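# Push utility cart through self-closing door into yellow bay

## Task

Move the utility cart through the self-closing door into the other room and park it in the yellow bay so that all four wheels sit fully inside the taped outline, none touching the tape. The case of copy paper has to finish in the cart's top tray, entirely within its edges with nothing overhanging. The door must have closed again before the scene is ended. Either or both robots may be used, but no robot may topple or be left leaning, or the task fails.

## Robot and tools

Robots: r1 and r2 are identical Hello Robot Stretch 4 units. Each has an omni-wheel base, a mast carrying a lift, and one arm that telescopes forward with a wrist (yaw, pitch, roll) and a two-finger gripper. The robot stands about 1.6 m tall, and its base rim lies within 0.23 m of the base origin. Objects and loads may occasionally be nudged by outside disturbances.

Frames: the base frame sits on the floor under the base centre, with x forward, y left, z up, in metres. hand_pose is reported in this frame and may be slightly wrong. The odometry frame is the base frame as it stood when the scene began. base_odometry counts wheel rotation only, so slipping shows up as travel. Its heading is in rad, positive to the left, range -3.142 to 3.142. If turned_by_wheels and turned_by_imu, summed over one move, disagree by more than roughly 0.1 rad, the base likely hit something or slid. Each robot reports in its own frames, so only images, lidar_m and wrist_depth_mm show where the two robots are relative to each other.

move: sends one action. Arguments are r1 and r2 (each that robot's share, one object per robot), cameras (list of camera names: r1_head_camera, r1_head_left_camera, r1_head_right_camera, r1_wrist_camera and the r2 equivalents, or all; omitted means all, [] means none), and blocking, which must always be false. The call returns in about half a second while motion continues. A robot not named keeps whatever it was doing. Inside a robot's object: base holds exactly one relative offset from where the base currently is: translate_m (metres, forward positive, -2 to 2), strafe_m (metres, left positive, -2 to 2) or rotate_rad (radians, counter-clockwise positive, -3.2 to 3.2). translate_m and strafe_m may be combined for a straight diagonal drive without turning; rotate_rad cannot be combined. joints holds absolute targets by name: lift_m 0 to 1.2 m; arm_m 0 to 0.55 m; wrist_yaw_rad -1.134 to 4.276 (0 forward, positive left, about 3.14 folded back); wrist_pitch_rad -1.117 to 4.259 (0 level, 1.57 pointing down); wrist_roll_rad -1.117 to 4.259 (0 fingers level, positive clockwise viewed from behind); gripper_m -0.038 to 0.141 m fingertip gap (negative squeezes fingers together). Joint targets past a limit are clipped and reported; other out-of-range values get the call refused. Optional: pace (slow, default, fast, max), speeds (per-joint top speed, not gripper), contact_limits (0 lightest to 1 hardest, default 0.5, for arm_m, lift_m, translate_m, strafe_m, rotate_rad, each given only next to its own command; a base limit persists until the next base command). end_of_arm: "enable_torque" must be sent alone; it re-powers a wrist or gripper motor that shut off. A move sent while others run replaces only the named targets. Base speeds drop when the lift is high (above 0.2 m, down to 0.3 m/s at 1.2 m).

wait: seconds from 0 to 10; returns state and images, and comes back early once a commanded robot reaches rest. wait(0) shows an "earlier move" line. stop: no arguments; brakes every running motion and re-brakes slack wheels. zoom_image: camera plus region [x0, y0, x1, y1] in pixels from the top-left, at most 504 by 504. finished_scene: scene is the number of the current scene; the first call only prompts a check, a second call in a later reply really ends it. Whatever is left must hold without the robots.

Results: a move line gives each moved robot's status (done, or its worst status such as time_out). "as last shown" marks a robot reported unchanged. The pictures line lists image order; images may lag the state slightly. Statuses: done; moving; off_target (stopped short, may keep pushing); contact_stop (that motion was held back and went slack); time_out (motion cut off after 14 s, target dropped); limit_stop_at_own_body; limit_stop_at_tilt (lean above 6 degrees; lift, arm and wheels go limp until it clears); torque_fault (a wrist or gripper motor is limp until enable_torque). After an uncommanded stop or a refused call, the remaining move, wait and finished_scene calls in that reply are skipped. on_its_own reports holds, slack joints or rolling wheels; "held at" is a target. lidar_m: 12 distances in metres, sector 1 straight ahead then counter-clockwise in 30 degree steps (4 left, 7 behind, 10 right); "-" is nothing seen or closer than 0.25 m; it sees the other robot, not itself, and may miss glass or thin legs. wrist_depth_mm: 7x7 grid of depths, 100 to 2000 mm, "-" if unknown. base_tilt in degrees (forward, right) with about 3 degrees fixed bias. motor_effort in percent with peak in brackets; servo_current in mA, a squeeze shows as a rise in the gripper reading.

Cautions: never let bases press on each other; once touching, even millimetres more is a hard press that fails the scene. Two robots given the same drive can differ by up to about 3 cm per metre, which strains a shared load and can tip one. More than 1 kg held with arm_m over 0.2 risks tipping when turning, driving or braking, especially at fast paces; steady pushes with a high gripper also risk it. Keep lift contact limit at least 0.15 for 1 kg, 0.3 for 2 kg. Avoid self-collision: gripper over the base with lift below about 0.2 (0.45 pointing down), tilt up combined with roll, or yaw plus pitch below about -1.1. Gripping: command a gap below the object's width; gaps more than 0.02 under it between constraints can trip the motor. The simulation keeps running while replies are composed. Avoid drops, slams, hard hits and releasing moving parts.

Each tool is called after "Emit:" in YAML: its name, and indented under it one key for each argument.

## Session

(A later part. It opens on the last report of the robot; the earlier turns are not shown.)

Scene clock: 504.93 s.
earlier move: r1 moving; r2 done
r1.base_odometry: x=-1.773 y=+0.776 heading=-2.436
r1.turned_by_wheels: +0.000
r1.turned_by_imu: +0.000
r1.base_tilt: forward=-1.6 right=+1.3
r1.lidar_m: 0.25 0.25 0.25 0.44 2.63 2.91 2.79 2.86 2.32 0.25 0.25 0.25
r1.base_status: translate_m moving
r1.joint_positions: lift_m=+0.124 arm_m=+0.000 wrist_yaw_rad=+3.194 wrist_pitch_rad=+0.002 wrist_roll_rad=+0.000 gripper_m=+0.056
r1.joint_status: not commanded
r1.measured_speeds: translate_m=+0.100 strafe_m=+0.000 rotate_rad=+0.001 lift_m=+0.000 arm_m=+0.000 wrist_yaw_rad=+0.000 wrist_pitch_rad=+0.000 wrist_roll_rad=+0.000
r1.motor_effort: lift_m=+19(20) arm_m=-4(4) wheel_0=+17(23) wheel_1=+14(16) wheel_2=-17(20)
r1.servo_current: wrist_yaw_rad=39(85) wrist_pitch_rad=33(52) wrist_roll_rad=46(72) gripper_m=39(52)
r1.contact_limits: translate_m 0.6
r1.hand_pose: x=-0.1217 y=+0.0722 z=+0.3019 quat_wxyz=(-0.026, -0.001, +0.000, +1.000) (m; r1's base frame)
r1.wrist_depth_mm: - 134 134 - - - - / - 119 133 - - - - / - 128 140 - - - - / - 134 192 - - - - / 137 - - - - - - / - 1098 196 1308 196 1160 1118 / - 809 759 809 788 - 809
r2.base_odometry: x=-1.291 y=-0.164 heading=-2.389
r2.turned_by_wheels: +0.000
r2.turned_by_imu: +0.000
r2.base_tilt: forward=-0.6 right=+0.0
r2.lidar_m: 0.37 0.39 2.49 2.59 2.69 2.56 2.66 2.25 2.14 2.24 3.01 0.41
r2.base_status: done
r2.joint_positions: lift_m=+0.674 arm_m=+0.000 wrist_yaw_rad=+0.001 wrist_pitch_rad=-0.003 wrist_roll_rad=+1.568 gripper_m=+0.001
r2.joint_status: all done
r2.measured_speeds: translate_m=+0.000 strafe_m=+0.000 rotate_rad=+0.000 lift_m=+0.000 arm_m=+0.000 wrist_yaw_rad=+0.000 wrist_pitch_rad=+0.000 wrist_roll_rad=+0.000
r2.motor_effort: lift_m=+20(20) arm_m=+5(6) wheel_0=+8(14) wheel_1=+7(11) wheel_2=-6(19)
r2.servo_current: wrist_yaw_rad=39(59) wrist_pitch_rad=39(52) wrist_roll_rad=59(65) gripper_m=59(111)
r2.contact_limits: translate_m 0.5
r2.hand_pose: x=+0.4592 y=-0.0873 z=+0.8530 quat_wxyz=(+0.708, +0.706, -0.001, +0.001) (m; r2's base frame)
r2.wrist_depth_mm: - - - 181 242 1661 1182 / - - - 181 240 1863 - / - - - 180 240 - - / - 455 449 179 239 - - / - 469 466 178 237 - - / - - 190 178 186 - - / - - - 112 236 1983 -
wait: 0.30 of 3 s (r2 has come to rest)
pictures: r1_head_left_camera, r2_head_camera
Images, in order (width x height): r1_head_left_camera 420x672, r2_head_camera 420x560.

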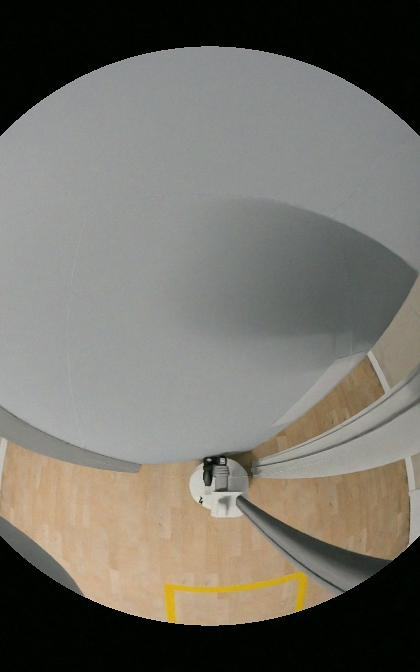

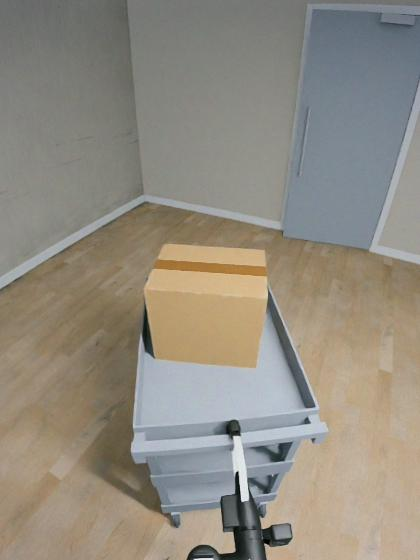

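Emit:
wait:
  seconds: 1
  cameras: ["r1_head_camera", "r2_head_camera"]

Scene clock: 529.30 s.
earlier move: r1 done
r1.base_odometry: x=-1.826 y=+0.731 heading=-2.436
r1.turned_by_wheels: +0.000
r1.turned_by_imu: +0.000
r1.base_tilt: forward=-1.6 right=+1.3
r1.lidar_m: 0.25 - 0.25 0.37 2.61 3.02 2.86 2.94 2.52 0.25 0.25 0.25
r1.base_status: done
r1.joint_positions: lift_m=+0.124 arm_m=+0.000 wrist_yaw_rad=+3.205 wrist_pitch_rad=+0.002 wrist_roll_rad=+0.000 gripper_m=+0.056
r1.joint_status: not commanded
r1.measured_speeds: translate_m=+0.000 strafe_m=+0.000 rotate_rad=+0.000 lift_m=+0.000 arm_m=+0.000 wrist_yaw_rad=+0.000 wrist_pitch_rad=+0.000 wrist_roll_rad=+0.000
r1.motor_effort: lift_m=+19(20) arm_m=+8(8) wheel_0=+13(23) wheel_1=+13(16) wheel_2=-12(20)
r1.servo_current: wrist_yaw_rad=91(91) wrist_pitch_rad=39(52) wrist_roll_rad=46(72) gripper_m=46(52)
r1.contact_limits: translate_m 0.6
r1.hand_pose: x=-0.1227 y=+0.0691 z=+0.3019 quat_wxyz=(-0.031, -0.001, +0.000, +1.000) (m; r1's base frame)
r1.wrist_depth_mm: - 132 132 - - - - / - - 132 - - - - / - 119 132 - - - - / - 131 180 - - - - / 137 - - - - - - / - 1255 197 1229 196 1160 1138 / - 809 759 809 798 - 809
r2.base_odometry: x=-1.291 y=-0.164 heading=-2.389
r2.turned_by_wheels: +0.000
r2.turned_by_imu: +0.001
r2.base_tilt: forward=-0.7 right=+0.1
r2.lidar_m: 0.37 0.38 2.52 2.61 2.68 2.56 2.67 2.26 2.14 2.20 3.04 0.41
r2.base_status: done
r2.joint_positions: lift_m=+0.674 arm_m=+0.000 wrist_yaw_rad=+0.001 wrist_pitch_rad=-0.003 wrist_roll_rad=+1.568 gripper_m=+0.001
r2.joint_status: all done
r2.measured_speeds: translate_m=+0.000 strafe_m=+0.000 rotate_rad=+0.000 lift_m=+0.000 arm_m=+0.000 wrist_yaw_rad=+0.000 wrist_pitch_rad=+0.000 wrist_roll_rad=+0.000
r2.motor_effort: lift_m=+20(20) arm_m=+5(6) wheel_0=+8(14) wheel_1=+7(11) wheel_2=-6(19)
r2.servo_current: wrist_yaw_rad=39(59) wrist_pitch_rad=39(52) wrist_roll_rad=52(65) gripper_m=59(111)
r2.contact_limits: translate_m 0.5
r2.hand_pose: x=+0.4592 y=-0.0873 z=+0.8530 quat_wxyz=(+0.708, +0.706, -0.001, +0.001) (m; r2's base frame)
r2.wrist_depth_mm: - - - 180 241 1618 1205 / - - - 180 240 1863 - / - - - 179 238 - - / - 452 445 179 238 - - / - 469 462 178 237 - - / - - 190 177 186 - - / - - - 112 236 1921 -
wait: 0.00 of 1 s (r1 has come to rest)
pictures: r1_head_camera, r2_head_camera
Images, in order (width x height): r1_head_camera 420x560, r2_head_camera 420x560.

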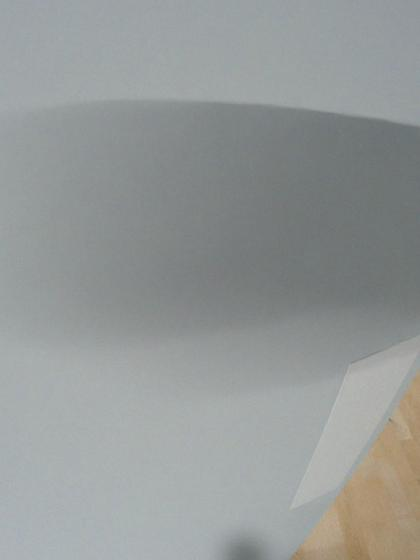

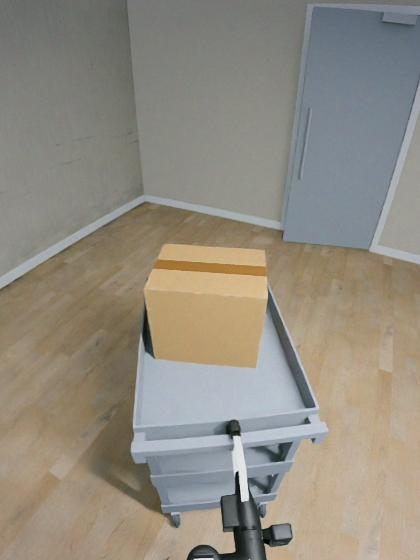

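Emit:
move:
  blocking: false
  r1: {"base": {"translate_m": 0.42}, "contact_limits": {"translate_m": 0.6}, "pace": "slow"}
  r2: {"base": {"strafe_m": 0.1}, "contact_limits": {"strafe_m": 0.5}, "pace": "slow"}
  cameras: []

Emit:
wait:
  seconds: 3
  cameras: ["r2_head_camera"]

Scene clock: 572.50 s.
move: r1 moving; r2 moving
r1.base_odometry: x=-1.835 y=+0.723 heading=-2.435
r1.turned_by_wheels: +0.001
r1.turned_by_imu: +0.001
r1.base_tilt: forward=-1.6 right=+1.3
r1.lidar_m: 0.25 - 0.25 0.35 2.62 3.01 2.86 2.95 2.62 0.25 0.26 0.25
r1.base_status: translate_m moving
r1.joint_positions: lift_m=+0.124 arm_m=+0.000 wrist_yaw_rad=+3.206 wrist_pitch_rad=+0.002 wrist_roll_rad=+0.000 gripper_m=+0.056
r1.joint_status: not commanded
r1.measured_speeds: translate_m=+0.048 strafe_m=+0.000 rotate_rad=-0.003 lift_m=+0.000 arm_m=+0.000 wrist_yaw_rad=+0.000 wrist_pitch_rad=+0.000 wrist_roll_rad=+0.000
r1.motor_effort: lift_m=+19(19) arm_m=+9(9) wheel_0=+13(17) wheel_1=+16(21) wheel_2=-18(19)
r1.servo_current: wrist_yaw_rad=65(85) wrist_pitch_rad=39(46) wrist_roll_rad=65(65) gripper_m=39(52)
r1.contact_limits: translate_m 0.6
r1.hand_pose: x=-0.1230 y=+0.0686 z=+0.3019 quat_wxyz=(-0.032, -0.001, +0.000, +0.999) (m; r1's base frame)
r1.wrist_depth_mm: - - 131 - - - - / - - 131 - - - - / - 117 132 - - - - / - 130 178 - - - - / 137 - - - - - - / - 1229 197 1205 196 1182 1138 / - 820 768 167 798 - 798
r2.base_odometry: x=-1.281 y=-0.174 heading=-2.389
r2.turned_by_wheels: +0.000
r2.turned_by_imu: +0.000
r2.base_tilt: forward=-0.6 right=+0.0
r2.lidar_m: 0.35 0.37 2.51 2.57 2.69 2.56 2.66 2.29 2.15 2.25 3.07 0.44
r2.base_status: strafe_m moving
r2.joint_positions: lift_m=+0.674 arm_m=+0.000 wrist_yaw_rad=+0.000 wrist_pitch_rad=-0.003 wrist_roll_rad=+1.568 gripper_m=+0.001
r2.joint_status: not commanded
r2.measured_speeds: translate_m=+0.000 strafe_m=+0.055 rotate_rad=+0.002 lift_m=+0.000 arm_m=+0.000 wrist_yaw_rad=-0.021 wrist_pitch_rad=+0.000 wrist_roll_rad=+0.001
r2.motor_effort: lift_m=+20(20) arm_m=+6(6) wheel_0=-9(9) wheel_1=+8(10) wheel_2=+0(7)
r2.servo_current: wrist_yaw_rad=46(52) wrist_pitch_rad=39(46) wrist_roll_rad=39(52) gripper_m=52(65)
r2.contact_limits: strafe_m 0.5
r2.hand_pose: x=+0.4591 y=-0.0875 z=+0.8530 quat_wxyz=(+0.708, +0.706, -0.001, +0.001) (m; r2's base frame)
r2.wrist_depth_mm: - - - 185 244 1661 1182 / - - - 242 244 - - / - - - 181 242 - - / - 455 452 181 240 - - / - 466 462 179 237 - - / - - 190 178 185 - - / - - 488 112 234 - -
pictures: none
No camera images: "cameras" was empty.

Scene clock: 574.13 s.
earlier move: r1 moving; r2 done
r1.base_odometry: x=-1.951 y=+0.625 heading=-2.436
r1.turned_by_wheels: +0.000
r1.turned_by_imu: +0.000
r1.base_tilt: forward=-1.6 right=+1.3
r1.lidar_m: 0.25 - 0.25 0.26 0.64 3.18 3.03 3.10 0.25 0.27 2.22 0.28
r1.base_status: translate_m moving
r1.joint_positions: lift_m=+0.124 arm_m=+0.000 wrist_yaw_rad=+3.206 wrist_pitch_rad=+0.002 wrist_roll_rad=+0.000 gripper_m=+0.056
r1.joint_status: not commanded
r1.measured_speeds: translate_m=+0.099 strafe_m=-0.001 rotate_rad=-0.001 lift_m=+0.000 arm_m=+0.000 wrist_yaw_rad=+0.000 wrist_pitch_rad=+0.000 wrist_roll_rad=+0.000
r1.motor_effort: lift_m=+19(19) arm_m=+9(10) wheel_0=+9(17) wheel_1=+12(21) wheel_2=-14(19)
r1.servo_current: wrist_yaw_rad=72(91) wrist_pitch_rad=39(46) wrist_roll_rad=33(65) gripper_m=39(52)
r1.contact_limits: translate_m 0.6
r1.hand_pose: x=-0.1230 y=+0.0686 z=+0.3019 quat_wxyz=(-0.032, -0.001, +0.000, +0.999) (m; r1's base frame)
r1.wrist_depth_mm: - 132 132 - - - - / - - 132 - - - - / - 119 132 - - - - / - 131 181 - - - - / 137 - - - - - - / - 1229 196 1205 196 1182 1118 / - 820 768 798 798 - 809
r2.base_odometry: x=-1.222 y=-0.236 heading=-2.389
r2.turned_by_wheels: +0.000
r2.turned_by_imu: -0.001
r2.base_tilt: forward=-0.6 right=+0.1
r2.lidar_m: 0.39 0.43 2.44 2.51 2.62 2.51 2.63 2.33 2.24 2.34 3.15 0.42
r2.base_status: done
r2.joint_positions: lift_m=+0.674 arm_m=+0.000 wrist_yaw_rad=-0.008 wrist_pitch_rad=-0.003 wrist_roll_rad=+1.569 gripper_m=+0.001
r2.joint_status: not commanded
r2.measured_speeds: translate_m=+0.000 strafe_m=+0.000 rotate_rad=+0.000 lift_m=+0.000 arm_m=+0.000 wrist_yaw_rad=+0.000 wrist_pitch_rad=+0.000 wrist_roll_rad=+0.000
r2.motor_effort: lift_m=+20(20) arm_m=+5(6) wheel_0=-8(18) wheel_1=+3(10) wheel_2=-1(7)
r2.servo_current: wrist_yaw_rad=46(72) wrist_pitch_rad=39(46) wrist_roll_rad=46(52) gripper_m=59(65)
r2.contact_limits: strafe_m 0.5
r2.hand_pose: x=+0.4585 y=-0.0896 z=+0.8530 quat_wxyz=(+0.708, +0.706, -0.004, -0.002) (m; r2's base frame)
r2.wrist_depth_mm: - - - 170 228 1756 1255 / - - - 172 230 - - / - - 442 173 232 - - / - 459 452 175 236 - - / - - 469 177 237 - - / - - 191 178 185 715 - / - - 512 112 241 1863 535
wait: 1.63 of 3 s (r2 has come to rest)
pictures: r2_head_camera
Images, in order (width x height): r2_head_camera 420x560.

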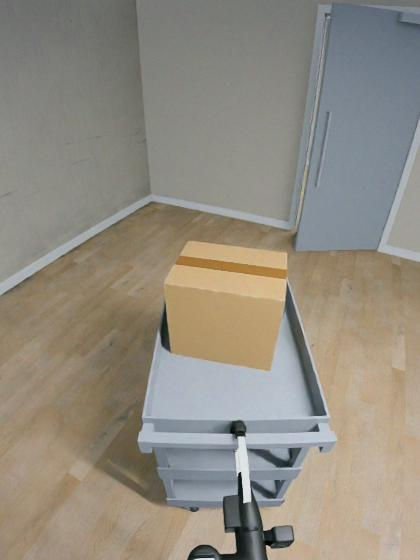

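Emit:
move:
  blocking: false
  r2: {"base": {"rotate_rad": -0.15}, "contact_limits": {"rotate_rad": 0.5}, "pace": "slow"}
  cameras: []

Emit:
wait:
  seconds: 3
  cameras: ["r1_head_left_camera", "r2_head_camera"]

Scene clock: 589.63 s.
earlier move: r1 done
move: r2 moving
r1.base_odometry: x=-2.145 y=+0.459 heading=-2.435
r1.turned_by_wheels: +0.000
r1.turned_by_imu: +0.000
r1.base_tilt: forward=-1.6 right=+1.3
r1.lidar_m: 0.25 0.25 - 0.25 0.36 3.45 3.29 0.39 0.46 1.18 2.21 2.91
r1.base_status: done
r1.joint_positions: lift_m=+0.124 arm_m=+0.000 wrist_yaw_rad=+3.196 wrist_pitch_rad=+0.002 wrist_roll_rad=+0.000 gripper_m=+0.056
r1.joint_status: not commanded
r1.measured_speeds: translate_m=+0.000 strafe_m=+0.000 rotate_rad=+0.000 lift_m=+0.000 arm_m=+0.000 wrist_yaw_rad=+0.000 wrist_pitch_rad=+0.000 wrist_roll_rad=+0.000
r1.motor_effort: lift_m=+19(19) arm_m=+4(5) wheel_0=+6(7) wheel_1=+12(12) wheel_2=-8(9)
r1.servo_current: wrist_yaw_rad=59(59) wrist_pitch_rad=46(46) wrist_roll_rad=46(65) gripper_m=39(46)
r1.contact_limits: translate_m 0.6
r1.hand_pose: x=-0.1219 y=+0.0715 z=+0.3019 quat_wxyz=(-0.027, -0.001, +0.000, +1.000) (m; r1's base frame)
r1.wrist_depth_mm: - 133 133 - - - - / - 116 133 - - - - / - 125 135 - - - - / - 134 185 - - - - / 137 - - - - - - / - 1229 196 1205 196 1160 1138 / - 750 759 809 788 - 809
r2.base_odometry: x=-1.222 y=-0.237 heading=-2.500
r2.turned_by_wheels: -0.111
r2.turned_by_imu: -0.106
r2.base_tilt: forward=-0.7 right=+0.0
r2.lidar_m: 0.37 0.38 2.44 2.46 2.76 2.51 2.56 2.44 2.24 2.26 2.86 0.42
r2.base_status: rotate_rad moving
r2.joint_positions: lift_m=+0.674 arm_m=+0.000 wrist_yaw_rad=+0.010 wrist_pitch_rad=-0.003 wrist_roll_rad=+1.569 gripper_m=+0.001
r2.joint_status: not commanded
r2.measured_speeds: translate_m=-0.001 strafe_m=-0.001 rotate_rad=-0.287 lift_m=+0.000 arm_m=+0.000 wrist_yaw_rad=+0.000 wrist_pitch_rad=+0.000 wrist_roll_rad=+0.000
r2.motor_effort: lift_m=+20(20) arm_m=+5(6) wheel_0=+14(14) wheel_1=+5(8) wheel_2=+14(15)
r2.servo_current: wrist_yaw_rad=72(72) wrist_pitch_rad=39(46) wrist_roll_rad=46(52) gripper_m=59(65)
r2.contact_limits: rotate_rad 0.5
r2.hand_pose: x=+0.4601 y=-0.0846 z=+0.8530 quat_wxyz=(+0.708, +0.706, +0.002, +0.005) (m; r2's base frame)
r2.wrist_depth_mm: - - - 182 243 1661 1205 / - - - 241 242 1921 - / - - - 182 241 - - / - 455 452 181 240 - - / - 473 466 180 239 - - / - - 190 180 185 - - / - - 492 112 239 1808 -
pictures: none
No camera images: "cameras" was empty.

Scene clock: 590.40 s.
earlier move: r2 done
r1.base_odometry: x=-2.145 y=+0.459 heading=-2.435
r1.turned_by_wheels: +0.000
r1.turned_by_imu: +0.000
r1.base_tilt: forward=-1.6 right=+1.3
r1.lidar_m: 0.26 0.25 - 0.25 0.36 3.44 3.32 0.39 0.43 1.13 2.22 2.91
r1.base_status: done
r1.joint_positions: lift_m=+0.124 arm_m=+0.000 wrist_yaw_rad=+3.196 wrist_pitch_rad=+0.002 wrist_roll_rad=+0.000 gripper_m=+0.056
r1.joint_status: not commanded
r1.measured_speeds: translate_m=+0.000 strafe_m=+0.000 rotate_rad=+0.000 lift_m=+0.000 arm_m=+0.000 wrist_yaw_rad=+0.000 wrist_pitch_rad=+0.000 wrist_roll_rad=+0.000
r1.motor_effort: lift_m=+19(19) arm_m=+4(5) wheel_0=+6(7) wheel_1=+12(12) wheel_2=-8(9)
r1.servo_current: wrist_yaw_rad=46(72) wrist_pitch_rad=46(52) wrist_roll_rad=52(65) gripper_m=33(52)
r1.contact_limits: translate_m 0.6
r1.hand_pose: x=-0.1219 y=+0.0715 z=+0.3019 quat_wxyz=(-0.027, -0.001, +0.000, +1.000) (m; r1's base frame)
r1.wrist_depth_mm: - 133 133 - - - - / - 116 133 - - - - / - 125 135 - - - - / - 134 185 - - - - / 137 - - - - - - / - 1205 197 1182 195 1160 1138 / - 759 768 798 788 - 798
r2.base_odometry: x=-1.222 y=-0.236 heading=-2.538
r2.turned_by_wheels: -0.039
r2.turned_by_imu: -0.038
r2.base_tilt: forward=-0.7 right=+0.1
r2.lidar_m: 0.35 0.38 2.45 2.45 2.78 2.51 2.51 2.48 2.23 2.26 2.81 0.44
r2.base_status: done
r2.joint_positions: lift_m=+0.674 arm_m=+0.000 wrist_yaw_rad=-0.001 wrist_pitch_rad=-0.003 wrist_roll_rad=+1.569 gripper_m=+0.001
r2.joint_status: not commanded
r2.measured_speeds: translate_m=+0.000 strafe_m=+0.000 rotate_rad=+0.000 lift_m=+0.000 arm_m=+0.000 wrist_yaw_rad=+0.000 wrist_pitch_rad=+0.000 wrist_roll_rad=+0.000
r2.motor_effort: lift_m=+20(20) arm_m=+5(6) wheel_0=+2(14) wheel_1=+2(8) wheel_2=+4(15)
r2.servo_current: wrist_yaw_rad=46(72) wrist_pitch_rad=39(46) wrist_roll_rad=46(59) gripper_m=59(65)
r2.contact_limits: rotate_rad 0.5
r2.hand_pose: x=+0.4592 y=-0.0877 z=+0.8530 quat_wxyz=(+0.708, +0.706, -0.001, +0.001) (m; r2's base frame)
r2.wrist_depth_mm: - - - 202 265 1464 293 / - - - 198 259 1808 1281 / - - - 191 253 - - / - - 455 187 246 - - / - 462 459 185 242 - - / - - 189 180 185 - - / - - 473 112 231 - -
wait: 0.77 of 3 s (r2 has come to rest)
pictures: r1_head_left_camera, r2_head_camera
Images, in order (width x height): r1_head_left_camera 420x672, r2_head_camera 420x560.

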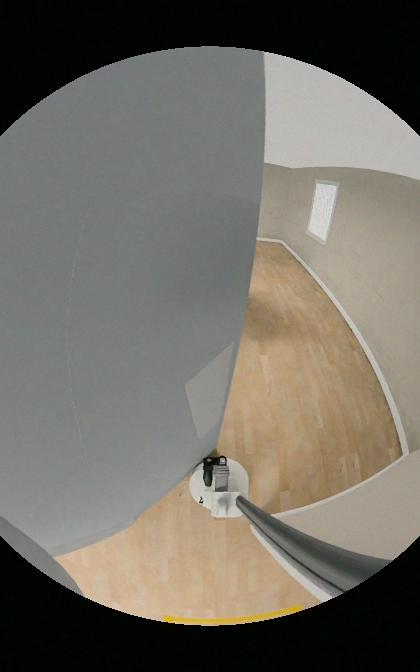

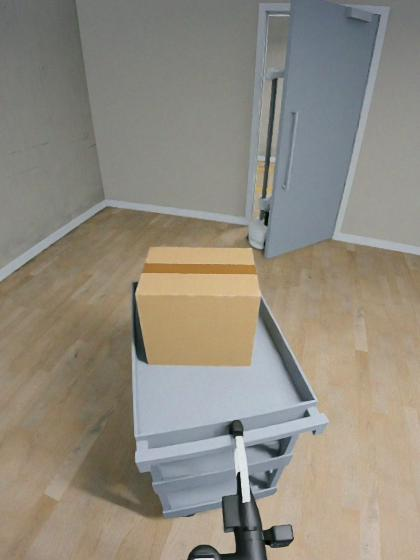

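Emit:
move:
  blocking: false
  r1: {"base": {"translate_m": 0.45, "strafe_m": 0.68}, "contact_limits": {"translate_m": 0.6}, "pace": "slow"}
  r2: {"base": {"translate_m": 0.03, "strafe_m": 0.2}, "contact_limits": {"strafe_m": 0.5}, "pace": "slow"}
  cameras: []

Emit:
wait:
  seconds: 4
  cameras: ["r2_head_camera"]

Scene clock: 630.53 s.
move: r1 moving; r2 moving
r1.base_odometry: x=-2.144 y=+0.447 heading=-2.436
r1.turned_by_wheels: -0.001
r1.turned_by_imu: -0.001
r1.base_tilt: forward=-1.6 right=+1.3
r1.lidar_m: 0.25 0.25 - 0.25 0.34 3.45 3.32 0.41 0.43 1.19 2.23 2.95
r1.base_status: translate_m moving; strafe_m moving
r1.joint_positions: lift_m=+0.124 arm_m=+0.000 wrist_yaw_rad=+3.196 wrist_pitch_rad=+0.002 wrist_roll_rad=+0.000 gripper_m=+0.056
r1.joint_status: not commanded
r1.measured_speeds: translate_m=+0.027 strafe_m=+0.040 rotate_rad=+0.001 lift_m=+0.000 arm_m=+0.000 wrist_yaw_rad=+0.000 wrist_pitch_rad=+0.000 wrist_roll_rad=+0.000
r1.motor_effort: lift_m=+19(19) arm_m=+5(5) wheel_0=-14(14) wheel_1=+15(16) wheel_2=-10(12)
r1.servo_current: wrist_yaw_rad=33(59) wrist_pitch_rad=46(52) wrist_roll_rad=33(72) gripper_m=39(46)
r1.contact_limits: translate_m 0.6
r1.hand_pose: x=-0.1219 y=+0.0715 z=+0.3019 quat_wxyz=(-0.027, -0.001, +0.000, +1.000) (m; r1's base frame)
r1.wrist_depth_mm: - 133 133 - - - - / - 116 133 - - - - / - 125 135 - - - - / - 134 185 - - - - / 137 - - - - - - / - 1205 196 1205 195 1160 1138 / - 768 750 809 788 - 788
r2.base_odometry: x=-1.217 y=-0.248 heading=-2.539
r2.turned_by_wheels: -0.001
r2.turned_by_imu: -0.001
r2.base_tilt: forward=-0.7 right=+0.1
r2.lidar_m: 0.35 0.38 2.43 2.42 2.78 2.52 2.55 2.51 2.26 2.26 2.81 0.46
r2.base_status: translate_m moving; strafe_m moving
r2.joint_positions: lift_m=+0.674 arm_m=+0.000 wrist_yaw_rad=-0.002 wrist_pitch_rad=-0.003 wrist_roll_rad=+1.569 gripper_m=+0.001
r2.joint_status: not commanded
r2.measured_speeds: translate_m=+0.008 strafe_m=+0.051 rotate_rad=-0.002 lift_m=+0.000 arm_m=+0.000 wrist_yaw_rad=-0.006 wrist_pitch_rad=+0.000 wrist_roll_rad=+0.000
r2.motor_effort: lift_m=+20(20) arm_m=+5(5) wheel_0=-8(11) wheel_1=+7(9) wheel_2=-7(8)
r2.servo_current: wrist_yaw_rad=46(52) wrist_pitch_rad=39(46) wrist_roll_rad=46(52) gripper_m=59(59)
r2.contact_limits: strafe_m 0.5
r2.hand_pose: x=+0.4590 y=-0.0881 z=+0.8530 quat_wxyz=(+0.708, +0.706, -0.002, +0.000) (m; r2's base frame)
r2.wrist_depth_mm: - - - 202 265 1430 1160 / - - - 198 258 1808 - / - - - 192 253 - - / - - 452 187 247 - - / - 459 455 183 241 - - / - 466 190 180 186 - - / - - 466 112 232 - -
pictures: none
No camera images: "cameras" was empty.

Scene clock: 633.27 s.
earlier move: r1 moving; r2 done
r1.base_odometry: x=-2.112 y=+0.187 heading=-2.435
r1.turned_by_wheels: +0.001
r1.turned_by_imu: +0.003
r1.base_tilt: forward=-1.6 right=+1.3
r1.lidar_m: 1.68 0.25 - 0.25 0.25 0.46 3.49 0.68 0.67 1.70 2.46 1.91
r1.base_status: translate_m moving; strafe_m moving
r1.joint_positions: lift_m=+0.124 arm_m=+0.000 wrist_yaw_rad=+3.196 wrist_pitch_rad=+0.002 wrist_roll_rad=+0.000 gripper_m=+0.056
r1.joint_status: not commanded
r1.measured_speeds: translate_m=+0.055 strafe_m=+0.082 rotate_rad=+0.000 lift_m=+0.000 arm_m=+0.000 wrist_yaw_rad=+0.000 wrist_pitch_rad=+0.000 wrist_roll_rad=+0.000
r1.motor_effort: lift_m=+19(19) arm_m=+4(5) wheel_0=-6(17) wheel_1=+14(18) wheel_2=-6(12)
r1.servo_current: wrist_yaw_rad=39(72) wrist_pitch_rad=39(52) wrist_roll_rad=33(72) gripper_m=39(52)
r1.contact_limits: translate_m 0.6
r1.hand_pose: x=-0.1219 y=+0.0715 z=+0.3019 quat_wxyz=(-0.027, -0.001, +0.000, +1.000) (m; r1's base frame)
r1.wrist_depth_mm: - 133 133 - - - 375 / - 116 133 - - - 384 / - 125 135 - - - 394 / - 134 185 - - - 402 / 138 - - - - - 355 / - 1229 197 1205 195 1160 402 / - 809 759 798 788 - 402
r2.base_odometry: x=-1.134 y=-0.418 heading=-2.539
r2.turned_by_wheels: +0.000
r2.turned_by_imu: +0.000
r2.base_tilt: forward=-0.7 right=+0.1
r2.lidar_m: 0.37 0.42 2.23 2.23 2.73 2.46 2.51 2.66 2.43 2.46 2.98 0.43
r2.base_status: done
r2.joint_positions: lift_m=+0.674 arm_m=+0.000 wrist_yaw_rad=-0.005 wrist_pitch_rad=-0.003 wrist_roll_rad=+1.569 gripper_m=+0.001
r2.joint_status: not commanded
r2.measured_speeds: translate_m=+0.000 strafe_m=+0.000 rotate_rad=+0.000 lift_m=+0.000 arm_m=+0.000 wrist_yaw_rad=+0.000 wrist_pitch_rad=+0.000 wrist_roll_rad=+0.000
r2.motor_effort: lift_m=+20(20) arm_m=+5(5) wheel_0=-6(16) wheel_1=+5(9) wheel_2=-7(11)
r2.servo_current: wrist_yaw_rad=39(72) wrist_pitch_rad=46(46) wrist_roll_rad=39(59) gripper_m=65(65)
r2.contact_limits: strafe_m 0.5
r2.hand_pose: x=+0.4588 y=-0.0888 z=+0.8530 quat_wxyz=(+0.708, +0.706, -0.003, -0.001) (m; r2's base frame)
r2.wrist_depth_mm: - - - 171 229 1756 1308 / - - - 172 231 - - / - - 439 174 233 - - / - 459 452 175 235 - - / - 477 473 176 237 - - / - - 191 178 185 - - / - - 512 112 241 - 554
wait: 2.73 of 4 s (r2 has come to rest)
pictures: r2_head_camera
Images, in order (width x height): r2_head_camera 420x560.

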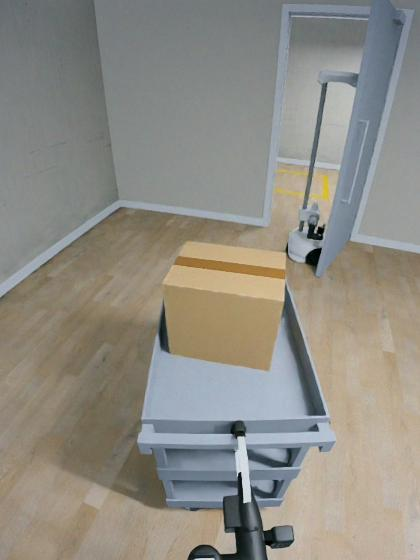

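Emit:
move:
  blocking: false
  r2: {"base": {"rotate_rad": -0.28}, "contact_limits": {"rotate_rad": 0.5}, "pace": "slow"}
  cameras: []

Emit:
wait:
  seconds: 3
  cameras: ["r2_head_camera"]

Scene clock: 645.10 s.
earlier move: r1 contact_stop
move: r2 moving
r1.base_odometry: x=-2.052 y=-0.330 heading=-2.426
r1.turned_by_wheels: +0.009
r1.turned_by_imu: +0.042
r1.base_tilt: forward=-1.6 right=+1.2
r1.lidar_m: 1.74 2.79 0.25 2.00 - 0.25 0.39 1.22 1.16 2.79 2.88 1.48
r1.base_status: translate_m contact_stop (by the wheels' count: +0.441 of +0.450); strafe_m contact_stop (by the wheels' count: +0.661 of +0.680)
r1.joint_positions: lift_m=+0.124 arm_m=+0.000 wrist_yaw_rad=+3.196 wrist_pitch_rad=+0.002 wrist_roll_rad=+0.000 gripper_m=+0.056
r1.joint_status: not commanded
r1.measured_speeds: translate_m=+0.000 strafe_m=+0.000 rotate_rad=+0.000 lift_m=+0.000 arm_m=+0.000 wrist_yaw_rad=+0.000 wrist_pitch_rad=+0.000 wrist_roll_rad=+0.000
r1.on_its_own: the wheels are slack since a contact_stop
r1.motor_effort: lift_m=+19(19) arm_m=+4(4) wheel_0=+0(1) wheel_1=+0(0) wheel_2=+0(0)
r1.servo_current: wrist_yaw_rad=39(59) wrist_pitch_rad=46(46) wrist_roll_rad=65(65) gripper_m=33(46)
r1.contact_limits: translate_m 0.6
r1.hand_pose: x=-0.1219 y=+0.0715 z=+0.3019 quat_wxyz=(-0.027, -0.001, +0.000, +1.000) (m; r1's base frame)
r1.wrist_depth_mm: - 135 - 517 310 212 171 / - 135 144 521 314 213 172 / - 132 172 525 319 215 174 / 110 136 220 535 320 216 - / 137 - - 539 322 217 175 / 1205 1229 197 492 199 218 175 / - 809 759 156 304 208 175
r2.base_odometry: x=-1.134 y=-0.418 heading=-2.663
r2.turned_by_wheels: -0.124
r2.turned_by_imu: -0.118
r2.base_tilt: forward=-0.7 right=+0.1
r2.lidar_m: 0.38 0.39 2.26 2.24 2.60 2.47 2.47 2.87 2.43 2.42 2.81 0.42
r2.base_status: rotate_rad moving
r2.joint_positions: lift_m=+0.674 arm_m=+0.000 wrist_yaw_rad=+0.010 wrist_pitch_rad=-0.003 wrist_roll_rad=+1.569 gripper_m=+0.001
r2.joint_status: not commanded
r2.measured_speeds: translate_m=+0.000 strafe_m=+0.002 rotate_rad=-0.487 lift_m=+0.000 arm_m=+0.000 wrist_yaw_rad=+0.018 wrist_pitch_rad=+0.000 wrist_roll_rad=+0.000
r2.motor_effort: lift_m=+20(20) arm_m=+4(5) wheel_0=+14(14) wheel_1=+6(9) wheel_2=+14(14)
r2.servo_current: wrist_yaw_rad=65(72) wrist_pitch_rad=39(46) wrist_roll_rad=46(52) gripper_m=65(65)
r2.contact_limits: rotate_rad 0.5
r2.hand_pose: x=+0.4601 y=-0.0844 z=+0.8530 quat_wxyz=(+0.708, +0.706, +0.003, +0.005) (m; r2's base frame)
r2.wrist_depth_mm: - - - 185 246 1661 1182 / - - - 183 244 1983 - / - - - 183 243 - - / - 459 452 181 240 - - / - 466 466 180 240 - - / - - 191 180 186 - - / - - 496 112 237 - -
pictures: none
No camera images: "cameras" was empty.

not run: a stop that you did not command came earlier in this reply.

Emit:
move:
  blocking: false
  r1: {"base": {"strafe_m": -0.01}, "pace": "slow"}
  cameras: []

Emit:
wait:
  seconds: 1
  cameras: ["r1_head_left_camera", "r1_head_right_camera", "r2_head_camera"]

Scene clock: 652.97 s.
earlier move: r2 done
move: r1 moving
r1.base_odometry: x=-2.058 y=-0.323 heading=-2.426
r1.turned_by_wheels: +0.000
r1.turned_by_imu: -0.001
r1.base_tilt: forward=-1.6 right=+1.3
r1.lidar_m: 1.67 2.78 0.25 2.02 - 0.25 0.41 1.22 1.16 2.75 2.88 1.48
r1.base_status: strafe_m moving
r1.joint_positions: lift_m=+0.124 arm_m=+0.000 wrist_yaw_rad=+3.196 wrist_pitch_rad=+0.002 wrist_roll_rad=+0.000 gripper_m=+0.056
r1.joint_status: not commanded
r1.measured_speeds: translate_m=+0.000 strafe_m=-0.010 rotate_rad=+0.001 lift_m=+0.000 arm_m=+0.000 wrist_yaw_rad=+0.000 wrist_pitch_rad=+0.000 wrist_roll_rad=+0.000
r1.motor_effort: lift_m=+19(19) arm_m=+4(4) wheel_0=-2(4) wheel_1=-2(5) wheel_2=+1(2)
r1.servo_current: wrist_yaw_rad=52(59) wrist_pitch_rad=33(52) wrist_roll_rad=65(65) gripper_m=46(52)
r1.hand_pose: x=-0.1219 y=+0.0715 z=+0.3019 quat_wxyz=(-0.027, -0.001, +0.000, +1.000) (m; r1's base frame)
r1.wrist_depth_mm: - 135 - 535 314 213 171 / - 135 144 535 319 214 172 / - 131 172 539 322 216 173 / 110 135 220 549 324 217 - / 137 - - 500 327 218 175 / 1229 1205 196 459 198 219 176 / - 809 759 156 307 208 175
r2.base_odometry: x=-1.134 y=-0.418 heading=-2.817
r2.turned_by_wheels: -0.154
r2.turned_by_imu: -0.150
r2.base_tilt: forward=-0.7 right=+0.1
r2.lidar_m: 0.35 0.35 2.30 2.24 2.41 2.51 2.50 2.64 2.48 2.43 2.63 0.47
r2.base_status: done
r2.joint_positions: lift_m=+0.674 arm_m=+0.000 wrist_yaw_rad=+0.011 wrist_pitch_rad=-0.003 wrist_roll_rad=+1.569 gripper_m=+0.001
r2.joint_status: not commanded
r2.measured_speeds: translate_m=+0.000 strafe_m=+0.000 rotate_rad=+0.000 lift_m=+0.000 arm_m=+0.000 wrist_yaw_rad=+0.000 wrist_pitch_rad=+0.000 wrist_roll_rad=+0.000
r2.motor_effort: lift_m=+19(20) arm_m=+4(4) wheel_0=+9(10) wheel_1=+5(5) wheel_2=+11(11)
r2.servo_current: wrist_yaw_rad=72(78) wrist_pitch_rad=46(46) wrist_roll_rad=46(59) gripper_m=52(59)
r2.contact_limits: rotate_rad 0.5
r2.hand_pose: x=+0.4602 y=-0.0843 z=+0.8530 quat_wxyz=(+0.708, +0.706, +0.003, +0.005) (m; r2's base frame)
r2.wrist_depth_mm: - - - 264 304 1430 1098 / - - - 222 291 1537 1160 / - - - 210 274 - - / - - - 198 258 - - / - 459 459 192 247 - - / - 455 191 182 183 - - / - - 445 112 229 - -
pictures: none
No camera images: "cameras" was empty.

Scene clock: 653.33 s.
earlier move: r1 done
r1.base_odometry: x=-2.059 y=-0.322 heading=-2.426
r1.turned_by_wheels: +0.000
r1.turned_by_imu: +0.000
r1.base_tilt: forward=-1.5 right=+1.3
r1.lidar_m: 1.66 2.81 0.25 2.01 - 0.25 0.43 1.22 1.17 2.76 2.86 1.46
r1.base_status: done
r1.joint_positions: lift_m=+0.124 arm_m=+0.000 wrist_yaw_rad=+3.196 wrist_pitch_rad=+0.002 wrist_roll_rad=+0.000 gripper_m=+0.056
r1.joint_status: not commanded
r1.measured_speeds: translate_m=+0.000 strafe_m=+0.000 rotate_rad=+0.000 lift_m=+0.000 arm_m=+0.000 wrist_yaw_rad=+0.000 wrist_pitch_rad=+0.000 wrist_roll_rad=+0.000
r1.motor_effort: lift_m=+19(19) arm_m=+4(4) wheel_0=-3(4) wheel_1=-1(5) wheel_2=+0(2)
r1.servo_current: wrist_yaw_rad=65(65) wrist_pitch_rad=46(52) wrist_roll_rad=39(65) gripper_m=46(52)
r1.hand_pose: x=-0.1219 y=+0.0715 z=+0.3019 quat_wxyz=(-0.027, -0.001, +0.000, +1.000) (m; r1's base frame)
r1.wrist_depth_mm: - 135 - 530 315 213 171 / - 135 144 539 319 216 172 / - 132 172 539 322 216 173 / 110 136 220 549 324 217 - / 137 - - 504 325 218 175 / 1229 1229 197 455 199 218 175 / - 809 768 156 307 208 175
r2.base_odometry: x=-1.134 y=-0.418 heading=-2.817
r2.turned_by_wheels: +0.000
r2.turned_by_imu: +0.000
r2.base_tilt: forward=-0.6 right=+0.1
r2.lidar_m: 0.34 0.33 2.30 2.24 2.40 2.55 2.45 2.65 2.45 2.42 2.60 0.47
r2.base_status: done
r2.joint_positions: lift_m=+0.674 arm_m=+0.000 wrist_yaw_rad=+0.011 wrist_pitch_rad=-0.003 wrist_roll_rad=+1.569 gripper_m=+0.001
r2.joint_status: not commanded
r2.measured_speeds: translate_m=+0.000 strafe_m=+0.000 rotate_rad=+0.000 lift_m=+0.000 arm_m=+0.000 wrist_yaw_rad=+0.000 wrist_pitch_rad=+0.000 wrist_roll_rad=+0.000
r2.motor_effort: lift_m=+20(20) arm_m=+4(4) wheel_0=+10(10) wheel_1=+5(5) wheel_2=+11(11)
r2.servo_current: wrist_yaw_rad=72(78) wrist_pitch_rad=46(46) wrist_roll_rad=46(59) gripper_m=65(65)
r2.contact_limits: rotate_rad 0.5
r2.hand_pose: x=+0.4602 y=-0.0843 z=+0.8530 quat_wxyz=(+0.708, +0.706, +0.003, +0.005) (m; r2's base frame)
r2.wrist_depth_mm: - - - 265 307 1430 1078 / - - - 221 293 1576 1182 / - - - 208 273 1983 - / - - - 199 259 - - / - 459 455 191 248 - - / - 452 192 181 182 - - / - - 449 112 229 - -
wait: 0.37 of 1 s (r1 has come to rest)
pictures: r1_head_left_camera, r1_head_right_camera, r2_head_camera
Images, in order (width x height): r1_head_left_camera 420x672, r1_head_right_camera 420x672, r2_head_camera 420x560.

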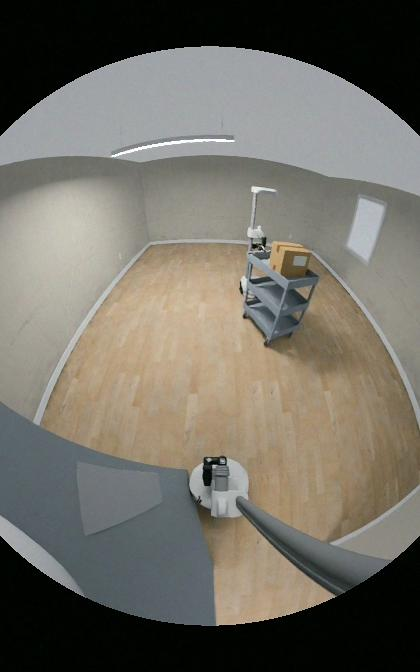

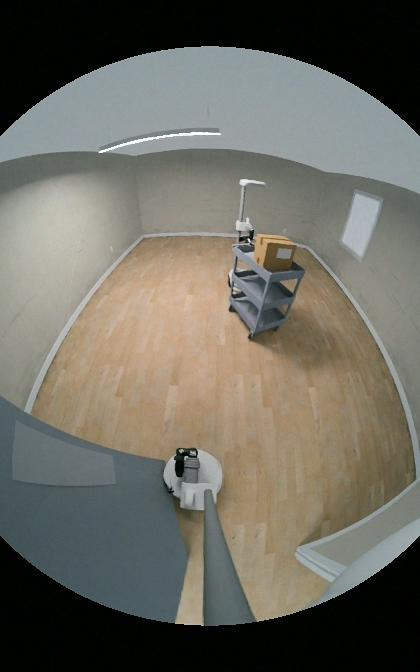

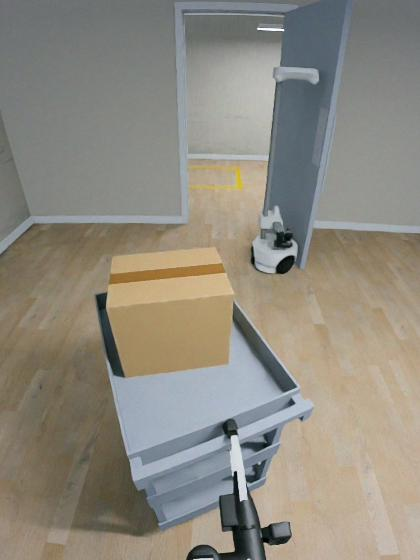

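Emit:
move:
  blocking: false
  r2: {"base": {"translate_m": 0.15, "strafe_m": 0.25}, "joints": {"gripper_m": -0.015}, "contact_limits": {"strafe_m": 0.5}, "pace": "slow"}
  cameras: []

Emit:
wait:
  seconds: 5
  cameras: ["r2_head_camera"]

Scene clock: 672.63 s.
move: r2 moving
r1.base_odometry: x=-2.059 y=-0.322 heading=-2.426
r1.turned_by_wheels: +0.000
r1.turned_by_imu: +0.000
r1.base_tilt: forward=-1.6 right=+1.3
r1.lidar_m: 1.68 2.79 0.25 2.02 - 0.25 0.42 1.20 1.17 2.77 2.88 1.46
r1.base_status: not commanded
r1.joint_positions: lift_m=+0.124 arm_m=+0.000 wrist_yaw_rad=+3.196 wrist_pitch_rad=+0.002 wrist_roll_rad=+0.000 gripper_m=+0.056
r1.joint_status: not commanded
r1.measured_speeds: translate_m=+0.000 strafe_m=+0.000 rotate_rad=+0.000 lift_m=+0.000 arm_m=+0.000 wrist_yaw_rad=+0.000 wrist_pitch_rad=+0.000 wrist_roll_rad=+0.000
r1.motor_effort: lift_m=+19(19) arm_m=+4(4) wheel_0=-3(4) wheel_1=+0(1) wheel_2=+0(0)
r1.servo_current: wrist_yaw_rad=65(65) wrist_pitch_rad=39(46) wrist_roll_rad=26(65) gripper_m=46(46)
r1.hand_pose: x=-0.1219 y=+0.0715 z=+0.3019 quat_wxyz=(-0.027, -0.001, +0.000, +1.000) (m; r1's base frame)
r1.wrist_depth_mm: - 135 - 530 315 213 171 / - 135 144 535 319 214 172 / - 132 172 544 324 216 174 / 110 136 220 549 324 218 - / 137 - - 500 325 218 175 / 1229 1229 196 455 199 218 175 / - 809 759 156 309 208 175
r2.base_odometry: x=-1.136 y=-0.430 heading=-2.818
r2.turned_by_wheels: +0.000
r2.turned_by_imu: +0.000
r2.base_tilt: forward=-0.7 right=+0.1
r2.lidar_m: 0.31 0.31 2.30 2.23 2.33 2.54 2.48 2.70 2.49 2.45 2.65 0.43
r2.base_status: translate_m moving; strafe_m moving
r2.joint_positions: lift_m=+0.674 arm_m=+0.000 wrist_yaw_rad=+0.006 wrist_pitch_rad=-0.003 wrist_roll_rad=+1.569 gripper_m=-0.012
r2.joint_status: gripper_m moving
r2.measured_speeds: translate_m=+0.025 strafe_m=+0.042 rotate_rad=-0.002 lift_m=+0.000 arm_m=+0.000 wrist_yaw_rad=-0.056 wrist_pitch_rad=+0.000 wrist_roll_rad=+0.000
r2.motor_effort: lift_m=+19(20) arm_m=+4(5) wheel_0=-5(8) wheel_1=+7(10) wheel_2=-7(10)
r2.servo_current: wrist_yaw_rad=46(72) wrist_pitch_rad=46(52) wrist_roll_rad=59(59) gripper_m=91(130)
r2.contact_limits: strafe_m 0.5
r2.hand_pose: x=+0.4598 y=-0.0858 z=+0.8530 quat_wxyz=(+0.708, +0.706, +0.001, +0.003) (m; r2's base frame)
r2.wrist_depth_mm: - - - 263 304 1430 1078 / - - - 218 291 1537 1160 / - - - 207 272 1808 - / - - - 196 256 - - / - 455 452 187 245 - - / - 452 188 178 182 - - / - 442 442 112 224 - -
pictures: none
No camera images: "cameras" was empty.

Scene clock: 676.33 s.
earlier move: r2 done
r1.base_odometry: x=-2.059 y=-0.322 heading=-2.426
r1.turned_by_wheels: +0.000
r1.turned_by_imu: +0.000
r1.base_tilt: forward=-1.6 right=+1.3
r1.lidar_m: 2.30 2.75 0.25 2.01 - 0.25 0.42 1.21 1.14 2.75 2.87 1.46
r1.base_status: not commanded
r1.joint_positions: lift_m=+0.124 arm_m=+0.000 wrist_yaw_rad=+3.196 wrist_pitch_rad=+0.002 wrist_roll_rad=+0.000 gripper_m=+0.056
r1.joint_status: not commanded
r1.measured_speeds: translate_m=+0.000 strafe_m=+0.000 rotate_rad=+0.000 lift_m=+0.000 arm_m=+0.000 wrist_yaw_rad=+0.000 wrist_pitch_rad=+0.000 wrist_roll_rad=+0.000
r1.motor_effort: lift_m=+19(19) arm_m=+4(5) wheel_0=-3(4) wheel_1=-1(1) wheel_2=+0(0)
r1.servo_current: wrist_yaw_rad=65(65) wrist_pitch_rad=46(52) wrist_roll_rad=59(72) gripper_m=39(46)
r1.hand_pose: x=-0.1219 y=+0.0715 z=+0.3019 quat_wxyz=(-0.027, -0.001, +0.000, +1.000) (m; r1's base frame)
r1.wrist_depth_mm: - 135 - 535 315 213 171 / - 135 144 539 319 214 172 / - 132 173 544 322 216 174 / 110 136 220 549 324 217 - / 137 - - 504 325 218 175 / 1255 1205 197 455 199 219 175 / - 798 759 156 306 209 175
r2.base_odometry: x=-1.196 y=-0.702 heading=-2.818
r2.turned_by_wheels: +0.000
r2.turned_by_imu: -0.002
r2.base_tilt: forward=-0.7 right=+0.1
r2.lidar_m: 0.31 0.33 2.04 1.97 2.10 2.67 2.59 2.77 2.75 2.69 2.88 0.45
r2.base_status: done
r2.joint_positions: lift_m=+0.674 arm_m=+0.000 wrist_yaw_rad=-0.005 wrist_pitch_rad=-0.003 wrist_roll_rad=+1.569 gripper_m=-0.014
r2.joint_status: all done
r2.measured_speeds: translate_m=+0.000 strafe_m=+0.000 rotate_rad=+0.000 lift_m=+0.000 arm_m=+0.000 wrist_yaw_rad=+0.000 wrist_pitch_rad=+0.000 wrist_roll_rad=+0.000
r2.motor_effort: lift_m=+20(20) arm_m=+4(5) wheel_0=-2(15) wheel_1=+6(10) wheel_2=-10(20)
r2.servo_current: wrist_yaw_rad=46(104) wrist_pitch_rad=39(52) wrist_roll_rad=33(65) gripper_m=72(130)
r2.contact_limits: strafe_m 0.5
r2.hand_pose: x=+0.4588 y=-0.0890 z=+0.8530 quat_wxyz=(+0.708, +0.706, -0.003, -0.001) (m; r2's base frame)
r2.wrist_depth_mm: - - - 256 310 1537 1118 / - - - 283 296 1618 1255 / - - - 266 276 1808 - / - - - 196 256 - - / - - 455 187 242 - - / - 445 187 172 184 - - / - 439 436 112 216 - -
wait: 3.70 of 5 s (r2 has come to rest)
pictures: r2_head_camera
Images, in order (width x height): r2_head_camera 420x560.

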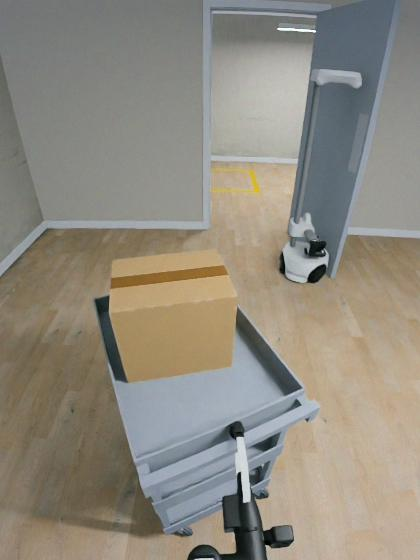

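Emit:
move:
  blocking: false
  r2: {"base": {"rotate_rad": -0.3}, "joints": {"gripper_m": -0.02}, "contact_limits": {"rotate_rad": 0.5}, "pace": "slow"}
  cameras: []

Emit:
wait:
  seconds: 3
  cameras: ["r2_head_camera"]

Scene clock: 697.63 s.
move: r2 moving
r1.base_odometry: x=-2.059 y=-0.322 heading=-2.426
r1.turned_by_wheels: +0.000
r1.turned_by_imu: +0.000
r1.base_tilt: forward=-1.6 right=+1.3
r1.lidar_m: 1.89 2.77 0.25 2.02 - 0.25 0.41 1.22 1.15 2.76 2.87 1.49
r1.base_status: not commanded
r1.joint_positions: lift_m=+0.124 arm_m=+0.000 wrist_yaw_rad=+3.196 wrist_pitch_rad=+0.002 wrist_roll_rad=+0.000 gripper_m=+0.056
r1.joint_status: not commanded
r1.measured_speeds: translate_m=+0.000 strafe_m=+0.000 rotate_rad=+0.000 lift_m=+0.000 arm_m=+0.000 wrist_yaw_rad=+0.000 wrist_pitch_rad=+0.000 wrist_roll_rad=+0.000
r1.motor_effort: lift_m=+19(19) arm_m=+4(4) wheel_0=-3(4) wheel_1=-1(1) wheel_2=+0(0)
r1.servo_current: wrist_yaw_rad=59(78) wrist_pitch_rad=46(46) wrist_roll_rad=33(65) gripper_m=39(46)
r1.hand_pose: x=-0.1219 y=+0.0715 z=+0.3019 quat_wxyz=(-0.027, -0.001, +0.000, +1.000) (m; r1's base frame)
r1.wrist_depth_mm: - 135 - 530 315 213 171 / - 135 144 539 319 214 172 / - 132 172 544 324 216 174 / 110 136 220 554 324 217 - / 137 - - 504 325 218 176 / 1229 1229 197 459 199 219 175 / - 809 759 156 307 208 175
r2.base_odometry: x=-1.197 y=-0.703 heading=-2.940
r2.turned_by_wheels: -0.123
r2.turned_by_imu: -0.118
r2.base_tilt: forward=-0.7 right=+0.0
r2.lidar_m: 0.31 0.27 2.11 1.98 2.02 2.73 2.60 2.69 2.84 2.69 2.80 0.46
r2.base_status: rotate_rad moving
r2.joint_positions: lift_m=+0.674 arm_m=+0.000 wrist_yaw_rad=+0.019 wrist_pitch_rad=-0.003 wrist_roll_rad=+1.569 gripper_m=-0.019
r2.joint_status: gripper_m moving
r2.measured_speeds: translate_m=+0.001 strafe_m=+0.000 rotate_rad=-0.481 lift_m=+0.000 arm_m=+0.000 wrist_yaw_rad=+0.053 wrist_pitch_rad=+0.000 wrist_roll_rad=+0.000
r2.motor_effort: lift_m=+20(20) arm_m=+4(4) wheel_0=+16(17) wheel_1=+8(10) wheel_2=+19(19)
r2.servo_current: wrist_yaw_rad=117(117) wrist_pitch_rad=46(46) wrist_roll_rad=52(52) gripper_m=143(143)
r2.contact_limits: rotate_rad 0.5
r2.hand_pose: x=+0.4609 y=-0.0818 z=+0.8530 quat_wxyz=(+0.708, +0.706, +0.006, +0.008) (m; r2's base frame)
r2.wrist_depth_mm: - - - 264 - 1708 1255 / - - - 300 315 327 325 / - - - 223 289 1921 1308 / - - - 206 266 1983 - / - - 459 191 247 - - / - 449 189 177 185 - - / - 433 427 112 219 - -
pictures: none
No camera images: "cameras" was empty.

Scene clock: 698.60 s.
earlier move: r2 done
r1.base_odometry: x=-2.059 y=-0.322 heading=-2.426
r1.turned_by_wheels: +0.000
r1.turned_by_imu: +0.000
r1.base_tilt: forward=-1.6 right=+1.3
r1.lidar_m: 1.82 2.80 0.25 2.02 - 0.25 0.41 1.22 1.17 2.78 2.89 1.53
r1.base_status: not commanded
r1.joint_positions: lift_m=+0.124 arm_m=+0.000 wrist_yaw_rad=+3.196 wrist_pitch_rad=+0.002 wrist_roll_rad=+0.000 gripper_m=+0.056
r1.joint_status: not commanded
r1.measured_speeds: translate_m=+0.000 strafe_m=+0.000 rotate_rad=+0.000 lift_m=+0.000 arm_m=+0.000 wrist_yaw_rad=+0.000 wrist_pitch_rad=+0.000 wrist_roll_rad=+0.000
r1.motor_effort: lift_m=+19(19) arm_m=+4(4) wheel_0=-3(4) wheel_1=-1(1) wheel_2=+0(0)
r1.servo_current: wrist_yaw_rad=52(78) wrist_pitch_rad=46(46) wrist_roll_rad=59(72) gripper_m=39(46)
r1.hand_pose: x=-0.1219 y=+0.0715 z=+0.3019 quat_wxyz=(-0.027, -0.001, +0.000, +1.000) (m; r1's base frame)
r1.wrist_depth_mm: - 135 - 530 315 213 171 / - 135 144 539 319 215 172 / - 131 172 539 322 216 174 / 110 136 220 549 324 216 - / 137 - - 500 325 218 175 / 1205 1229 197 455 198 220 175 / - 809 759 156 307 208 175
r2.base_odometry: x=-1.196 y=-0.702 heading=-3.117
r2.turned_by_wheels: -0.176
r2.turned_by_imu: -0.171
r2.base_tilt: forward=-0.7 right=+0.1
r2.lidar_m: 0.25 0.25 2.28 1.99 1.98 2.40 2.60 2.63 3.04 2.71 2.69 0.52
r2.base_status: done
r2.joint_positions: lift_m=+0.674 arm_m=+0.000 wrist_yaw_rad=+0.003 wrist_pitch_rad=-0.003 wrist_roll_rad=+1.569 gripper_m=-0.019
r2.joint_status: all done
r2.measured_speeds: translate_m=+0.000 strafe_m=+0.000 rotate_rad=+0.000 lift_m=+0.000 arm_m=+0.000 wrist_yaw_rad=+0.000 wrist_pitch_rad=+0.000 wrist_roll_rad=+0.000
r2.motor_effort: lift_m=+20(20) arm_m=-4(4) wheel_0=+3(20) wheel_1=+5(10) wheel_2=+4(21)
r2.servo_current: wrist_yaw_rad=52(137) wrist_pitch_rad=39(46) wrist_roll_rad=52(59) gripper_m=78(143)
r2.contact_limits: rotate_rad 0.5
r2.hand_pose: x=+0.4595 y=-0.0867 z=+0.8530 quat_wxyz=(+0.708, +0.706, +0.000, +0.002) (m; r2's base frame)
r2.wrist_depth_mm: - - - - - 1863 1229 / - - - - - 1808 1255 / - - - 330 366 373 375 / - - - 229 309 1863 1336 / - - - 196 259 1863 - / - - 186 167 185 - - / - 410 410 112 198 - -
wait: 0.97 of 3 s (r2 has come to rest)
pictures: r2_head_camera
Images, in order (width x height): r2_head_camera 420x560.

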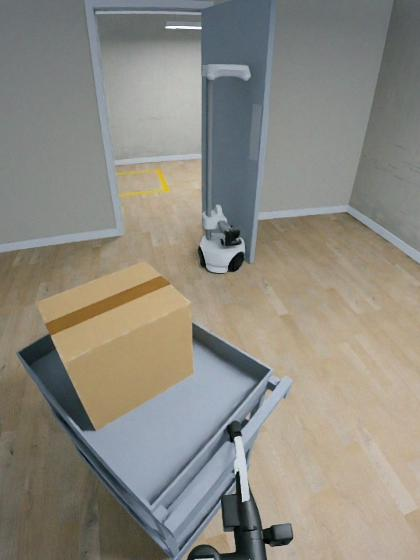

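Emit:
move:
  blocking: false
  r2: {"base": {"translate_m": -0.38, "strafe_m": 0.16}, "contact_limits": {"translate_m": 0.5}, "pace": "slow"}
  cameras: []

Emit:
wait:
  seconds: 6
  cameras: ["r2_head_camera"]

Scene clock: 739.17 s.
move: r2 moving
r1.base_odometry: x=-2.059 y=-0.322 heading=-2.426
r1.turned_by_wheels: +0.000
r1.turned_by_imu: +0.000
r1.base_tilt: forward=-1.6 right=+1.2
r1.lidar_m: 1.79 2.79 0.25 2.03 - 0.25 0.40 1.23 1.16 2.78 2.89 1.52
r1.base_status: not commanded
r1.joint_positions: lift_m=+0.124 arm_m=+0.000 wrist_yaw_rad=+3.196 wrist_pitch_rad=+0.002 wrist_roll_rad=+0.000 gripper_m=+0.056
r1.joint_status: not commanded
r1.measured_speeds: translate_m=+0.000 strafe_m=+0.000 rotate_rad=+0.000 lift_m=+0.000 arm_m=+0.000 wrist_yaw_rad=+0.000 wrist_pitch_rad=+0.000 wrist_roll_rad=+0.000
r1.motor_effort: lift_m=+19(19) arm_m=+4(4) wheel_0=-3(3) wheel_1=-1(1) wheel_2=+0(0)
r1.servo_current: wrist_yaw_rad=52(59) wrist_pitch_rad=39(46) wrist_roll_rad=52(59) gripper_m=39(46)
r1.hand_pose: x=-0.1219 y=+0.0715 z=+0.3019 quat_wxyz=(-0.027, -0.001, +0.000, +1.000) (m; r1's base frame)
r1.wrist_depth_mm: - 135 - 530 315 213 171 / - 135 144 535 319 214 172 / - 131 172 544 324 216 173 / 110 136 220 549 324 217 - / 137 - - 504 325 218 176 / 1229 1205 196 459 199 219 176 / - 798 768 156 309 208 175
r2.base_odometry: x=-1.184 y=-0.707 heading=-3.117
r2.turned_by_wheels: +0.000
r2.turned_by_imu: +0.000
r2.base_tilt: forward=-0.7 right=+0.1
r2.lidar_m: 0.25 0.26 2.25 1.98 2.00 2.38 2.59 2.61 3.08 2.71 2.70 0.51
r2.base_status: translate_m moving; strafe_m moving
r2.joint_positions: lift_m=+0.674 arm_m=+0.000 wrist_yaw_rad=+0.003 wrist_pitch_rad=-0.003 wrist_roll_rad=+1.569 gripper_m=-0.019
r2.joint_status: not commanded
r2.measured_speeds: translate_m=-0.049 strafe_m=+0.020 rotate_rad=-0.002 lift_m=+0.000 arm_m=+0.000 wrist_yaw_rad=+0.000 wrist_pitch_rad=+0.000 wrist_roll_rad=+0.000
r2.motor_effort: lift_m=+20(20) arm_m=-4(4) wheel_0=-9(11) wheel_1=-6(6) wheel_2=+12(13)
r2.servo_current: wrist_yaw_rad=46(52) wrist_pitch_rad=46(46) wrist_roll_rad=52(65) gripper_m=85(85)
r2.contact_limits: translate_m 0.5
r2.hand_pose: x=+0.4595 y=-0.0867 z=+0.8530 quat_wxyz=(+0.708, +0.706, +0.000, +0.002) (m; r2's base frame)
r2.wrist_depth_mm: - - - - - 1863 1229 / - - - - - 1808 1229 / - - - 329 364 373 368 / - - - 227 306 1863 1308 / - - - 195 258 1863 - / - - 186 167 185 - - / - 415 410 112 199 - -
pictures: none
No camera images: "cameras" was empty.

Scene clock: 744.00 s.
earlier move: r2 done
r1.base_odometry: x=-2.059 y=-0.322 heading=-2.426
r1.turned_by_wheels: +0.000
r1.turned_by_imu: +0.000
r1.base_tilt: forward=-1.6 right=+1.3
r1.lidar_m: 2.33 2.79 0.25 2.04 - 0.25 0.39 1.23 1.18 2.78 2.89 1.73
r1.base_status: not commanded
r1.joint_positions: lift_m=+0.124 arm_m=+0.000 wrist_yaw_rad=+3.196 wrist_pitch_rad=+0.002 wrist_roll_rad=+0.000 gripper_m=+0.056
r1.joint_status: not commanded
r1.measured_speeds: translate_m=+0.000 strafe_m=+0.000 rotate_rad=+0.000 lift_m=+0.000 arm_m=+0.000 wrist_yaw_rad=+0.000 wrist_pitch_rad=+0.000 wrist_roll_rad=+0.000
r1.motor_effort: lift_m=+19(19) arm_m=+4(4) wheel_0=-3(4) wheel_1=-1(1) wheel_2=+0(0)
r1.servo_current: wrist_yaw_rad=46(72) wrist_pitch_rad=46(52) wrist_roll_rad=52(65) gripper_m=39(46)
r1.hand_pose: x=-0.1219 y=+0.0715 z=+0.3019 quat_wxyz=(-0.027, -0.001, +0.000, +1.000) (m; r1's base frame)
r1.wrist_depth_mm: - 135 - 530 315 213 171 / - 135 144 539 319 215 172 / - 132 172 549 324 216 174 / 110 136 220 549 322 216 - / 137 - - 500 325 219 175 / 1229 1229 196 459 198 219 175 / - 809 759 156 307 208 175
r2.base_odometry: x=-0.813 y=-0.853 heading=-3.117
r2.turned_by_wheels: +0.000
r2.turned_by_imu: -0.002
r2.base_tilt: forward=-0.7 right=+0.0
r2.lidar_m: 0.35 0.32 2.00 1.73 1.70 2.11 2.26 2.27 2.74 2.92 2.93 0.45
r2.base_status: done
r2.joint_positions: lift_m=+0.674 arm_m=+0.000 wrist_yaw_rad=-0.004 wrist_pitch_rad=-0.003 wrist_roll_rad=+1.569 gripper_m=-0.019
r2.joint_status: not commanded
r2.measured_speeds: translate_m=+0.000 strafe_m=+0.000 rotate_rad=+0.000 lift_m=+0.000 arm_m=+0.000 wrist_yaw_rad=+0.000 wrist_pitch_rad=+0.000 wrist_roll_rad=+0.000
r2.motor_effort: lift_m=+19(20) arm_m=-4(4) wheel_0=-5(13) wheel_1=-4(9) wheel_2=+5(13)
r2.servo_current: wrist_yaw_rad=46(59) wrist_pitch_rad=33(52) wrist_roll_rad=46(65) gripper_m=85(85)
r2.contact_limits: translate_m 0.5
r2.hand_pose: x=+0.4590 y=-0.0886 z=+0.8530 quat_wxyz=(+0.708, +0.706, -0.003, +0.000) (m; r2's base frame)
r2.wrist_depth_mm: - - - 254 287 291 290 / - - - 270 276 1661 1229 / - - - 257 262 - - / - - - 248 251 - - / - 455 452 183 240 - - / - 452 188 176 228 - - / - 449 445 112 222 - -
wait: 4.83 of 6 s (r2 has come to rest)
pictures: r2_head_camera
Images, in order (width x height): r2_head_camera 420x560.

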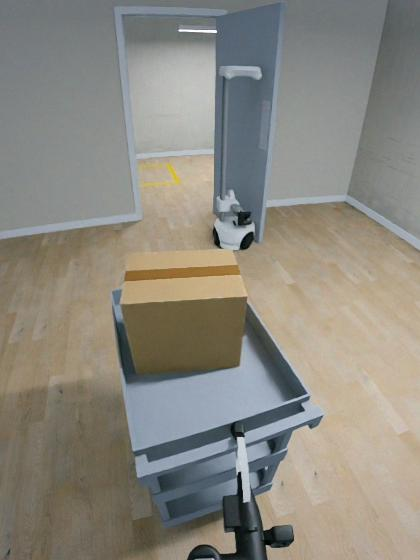

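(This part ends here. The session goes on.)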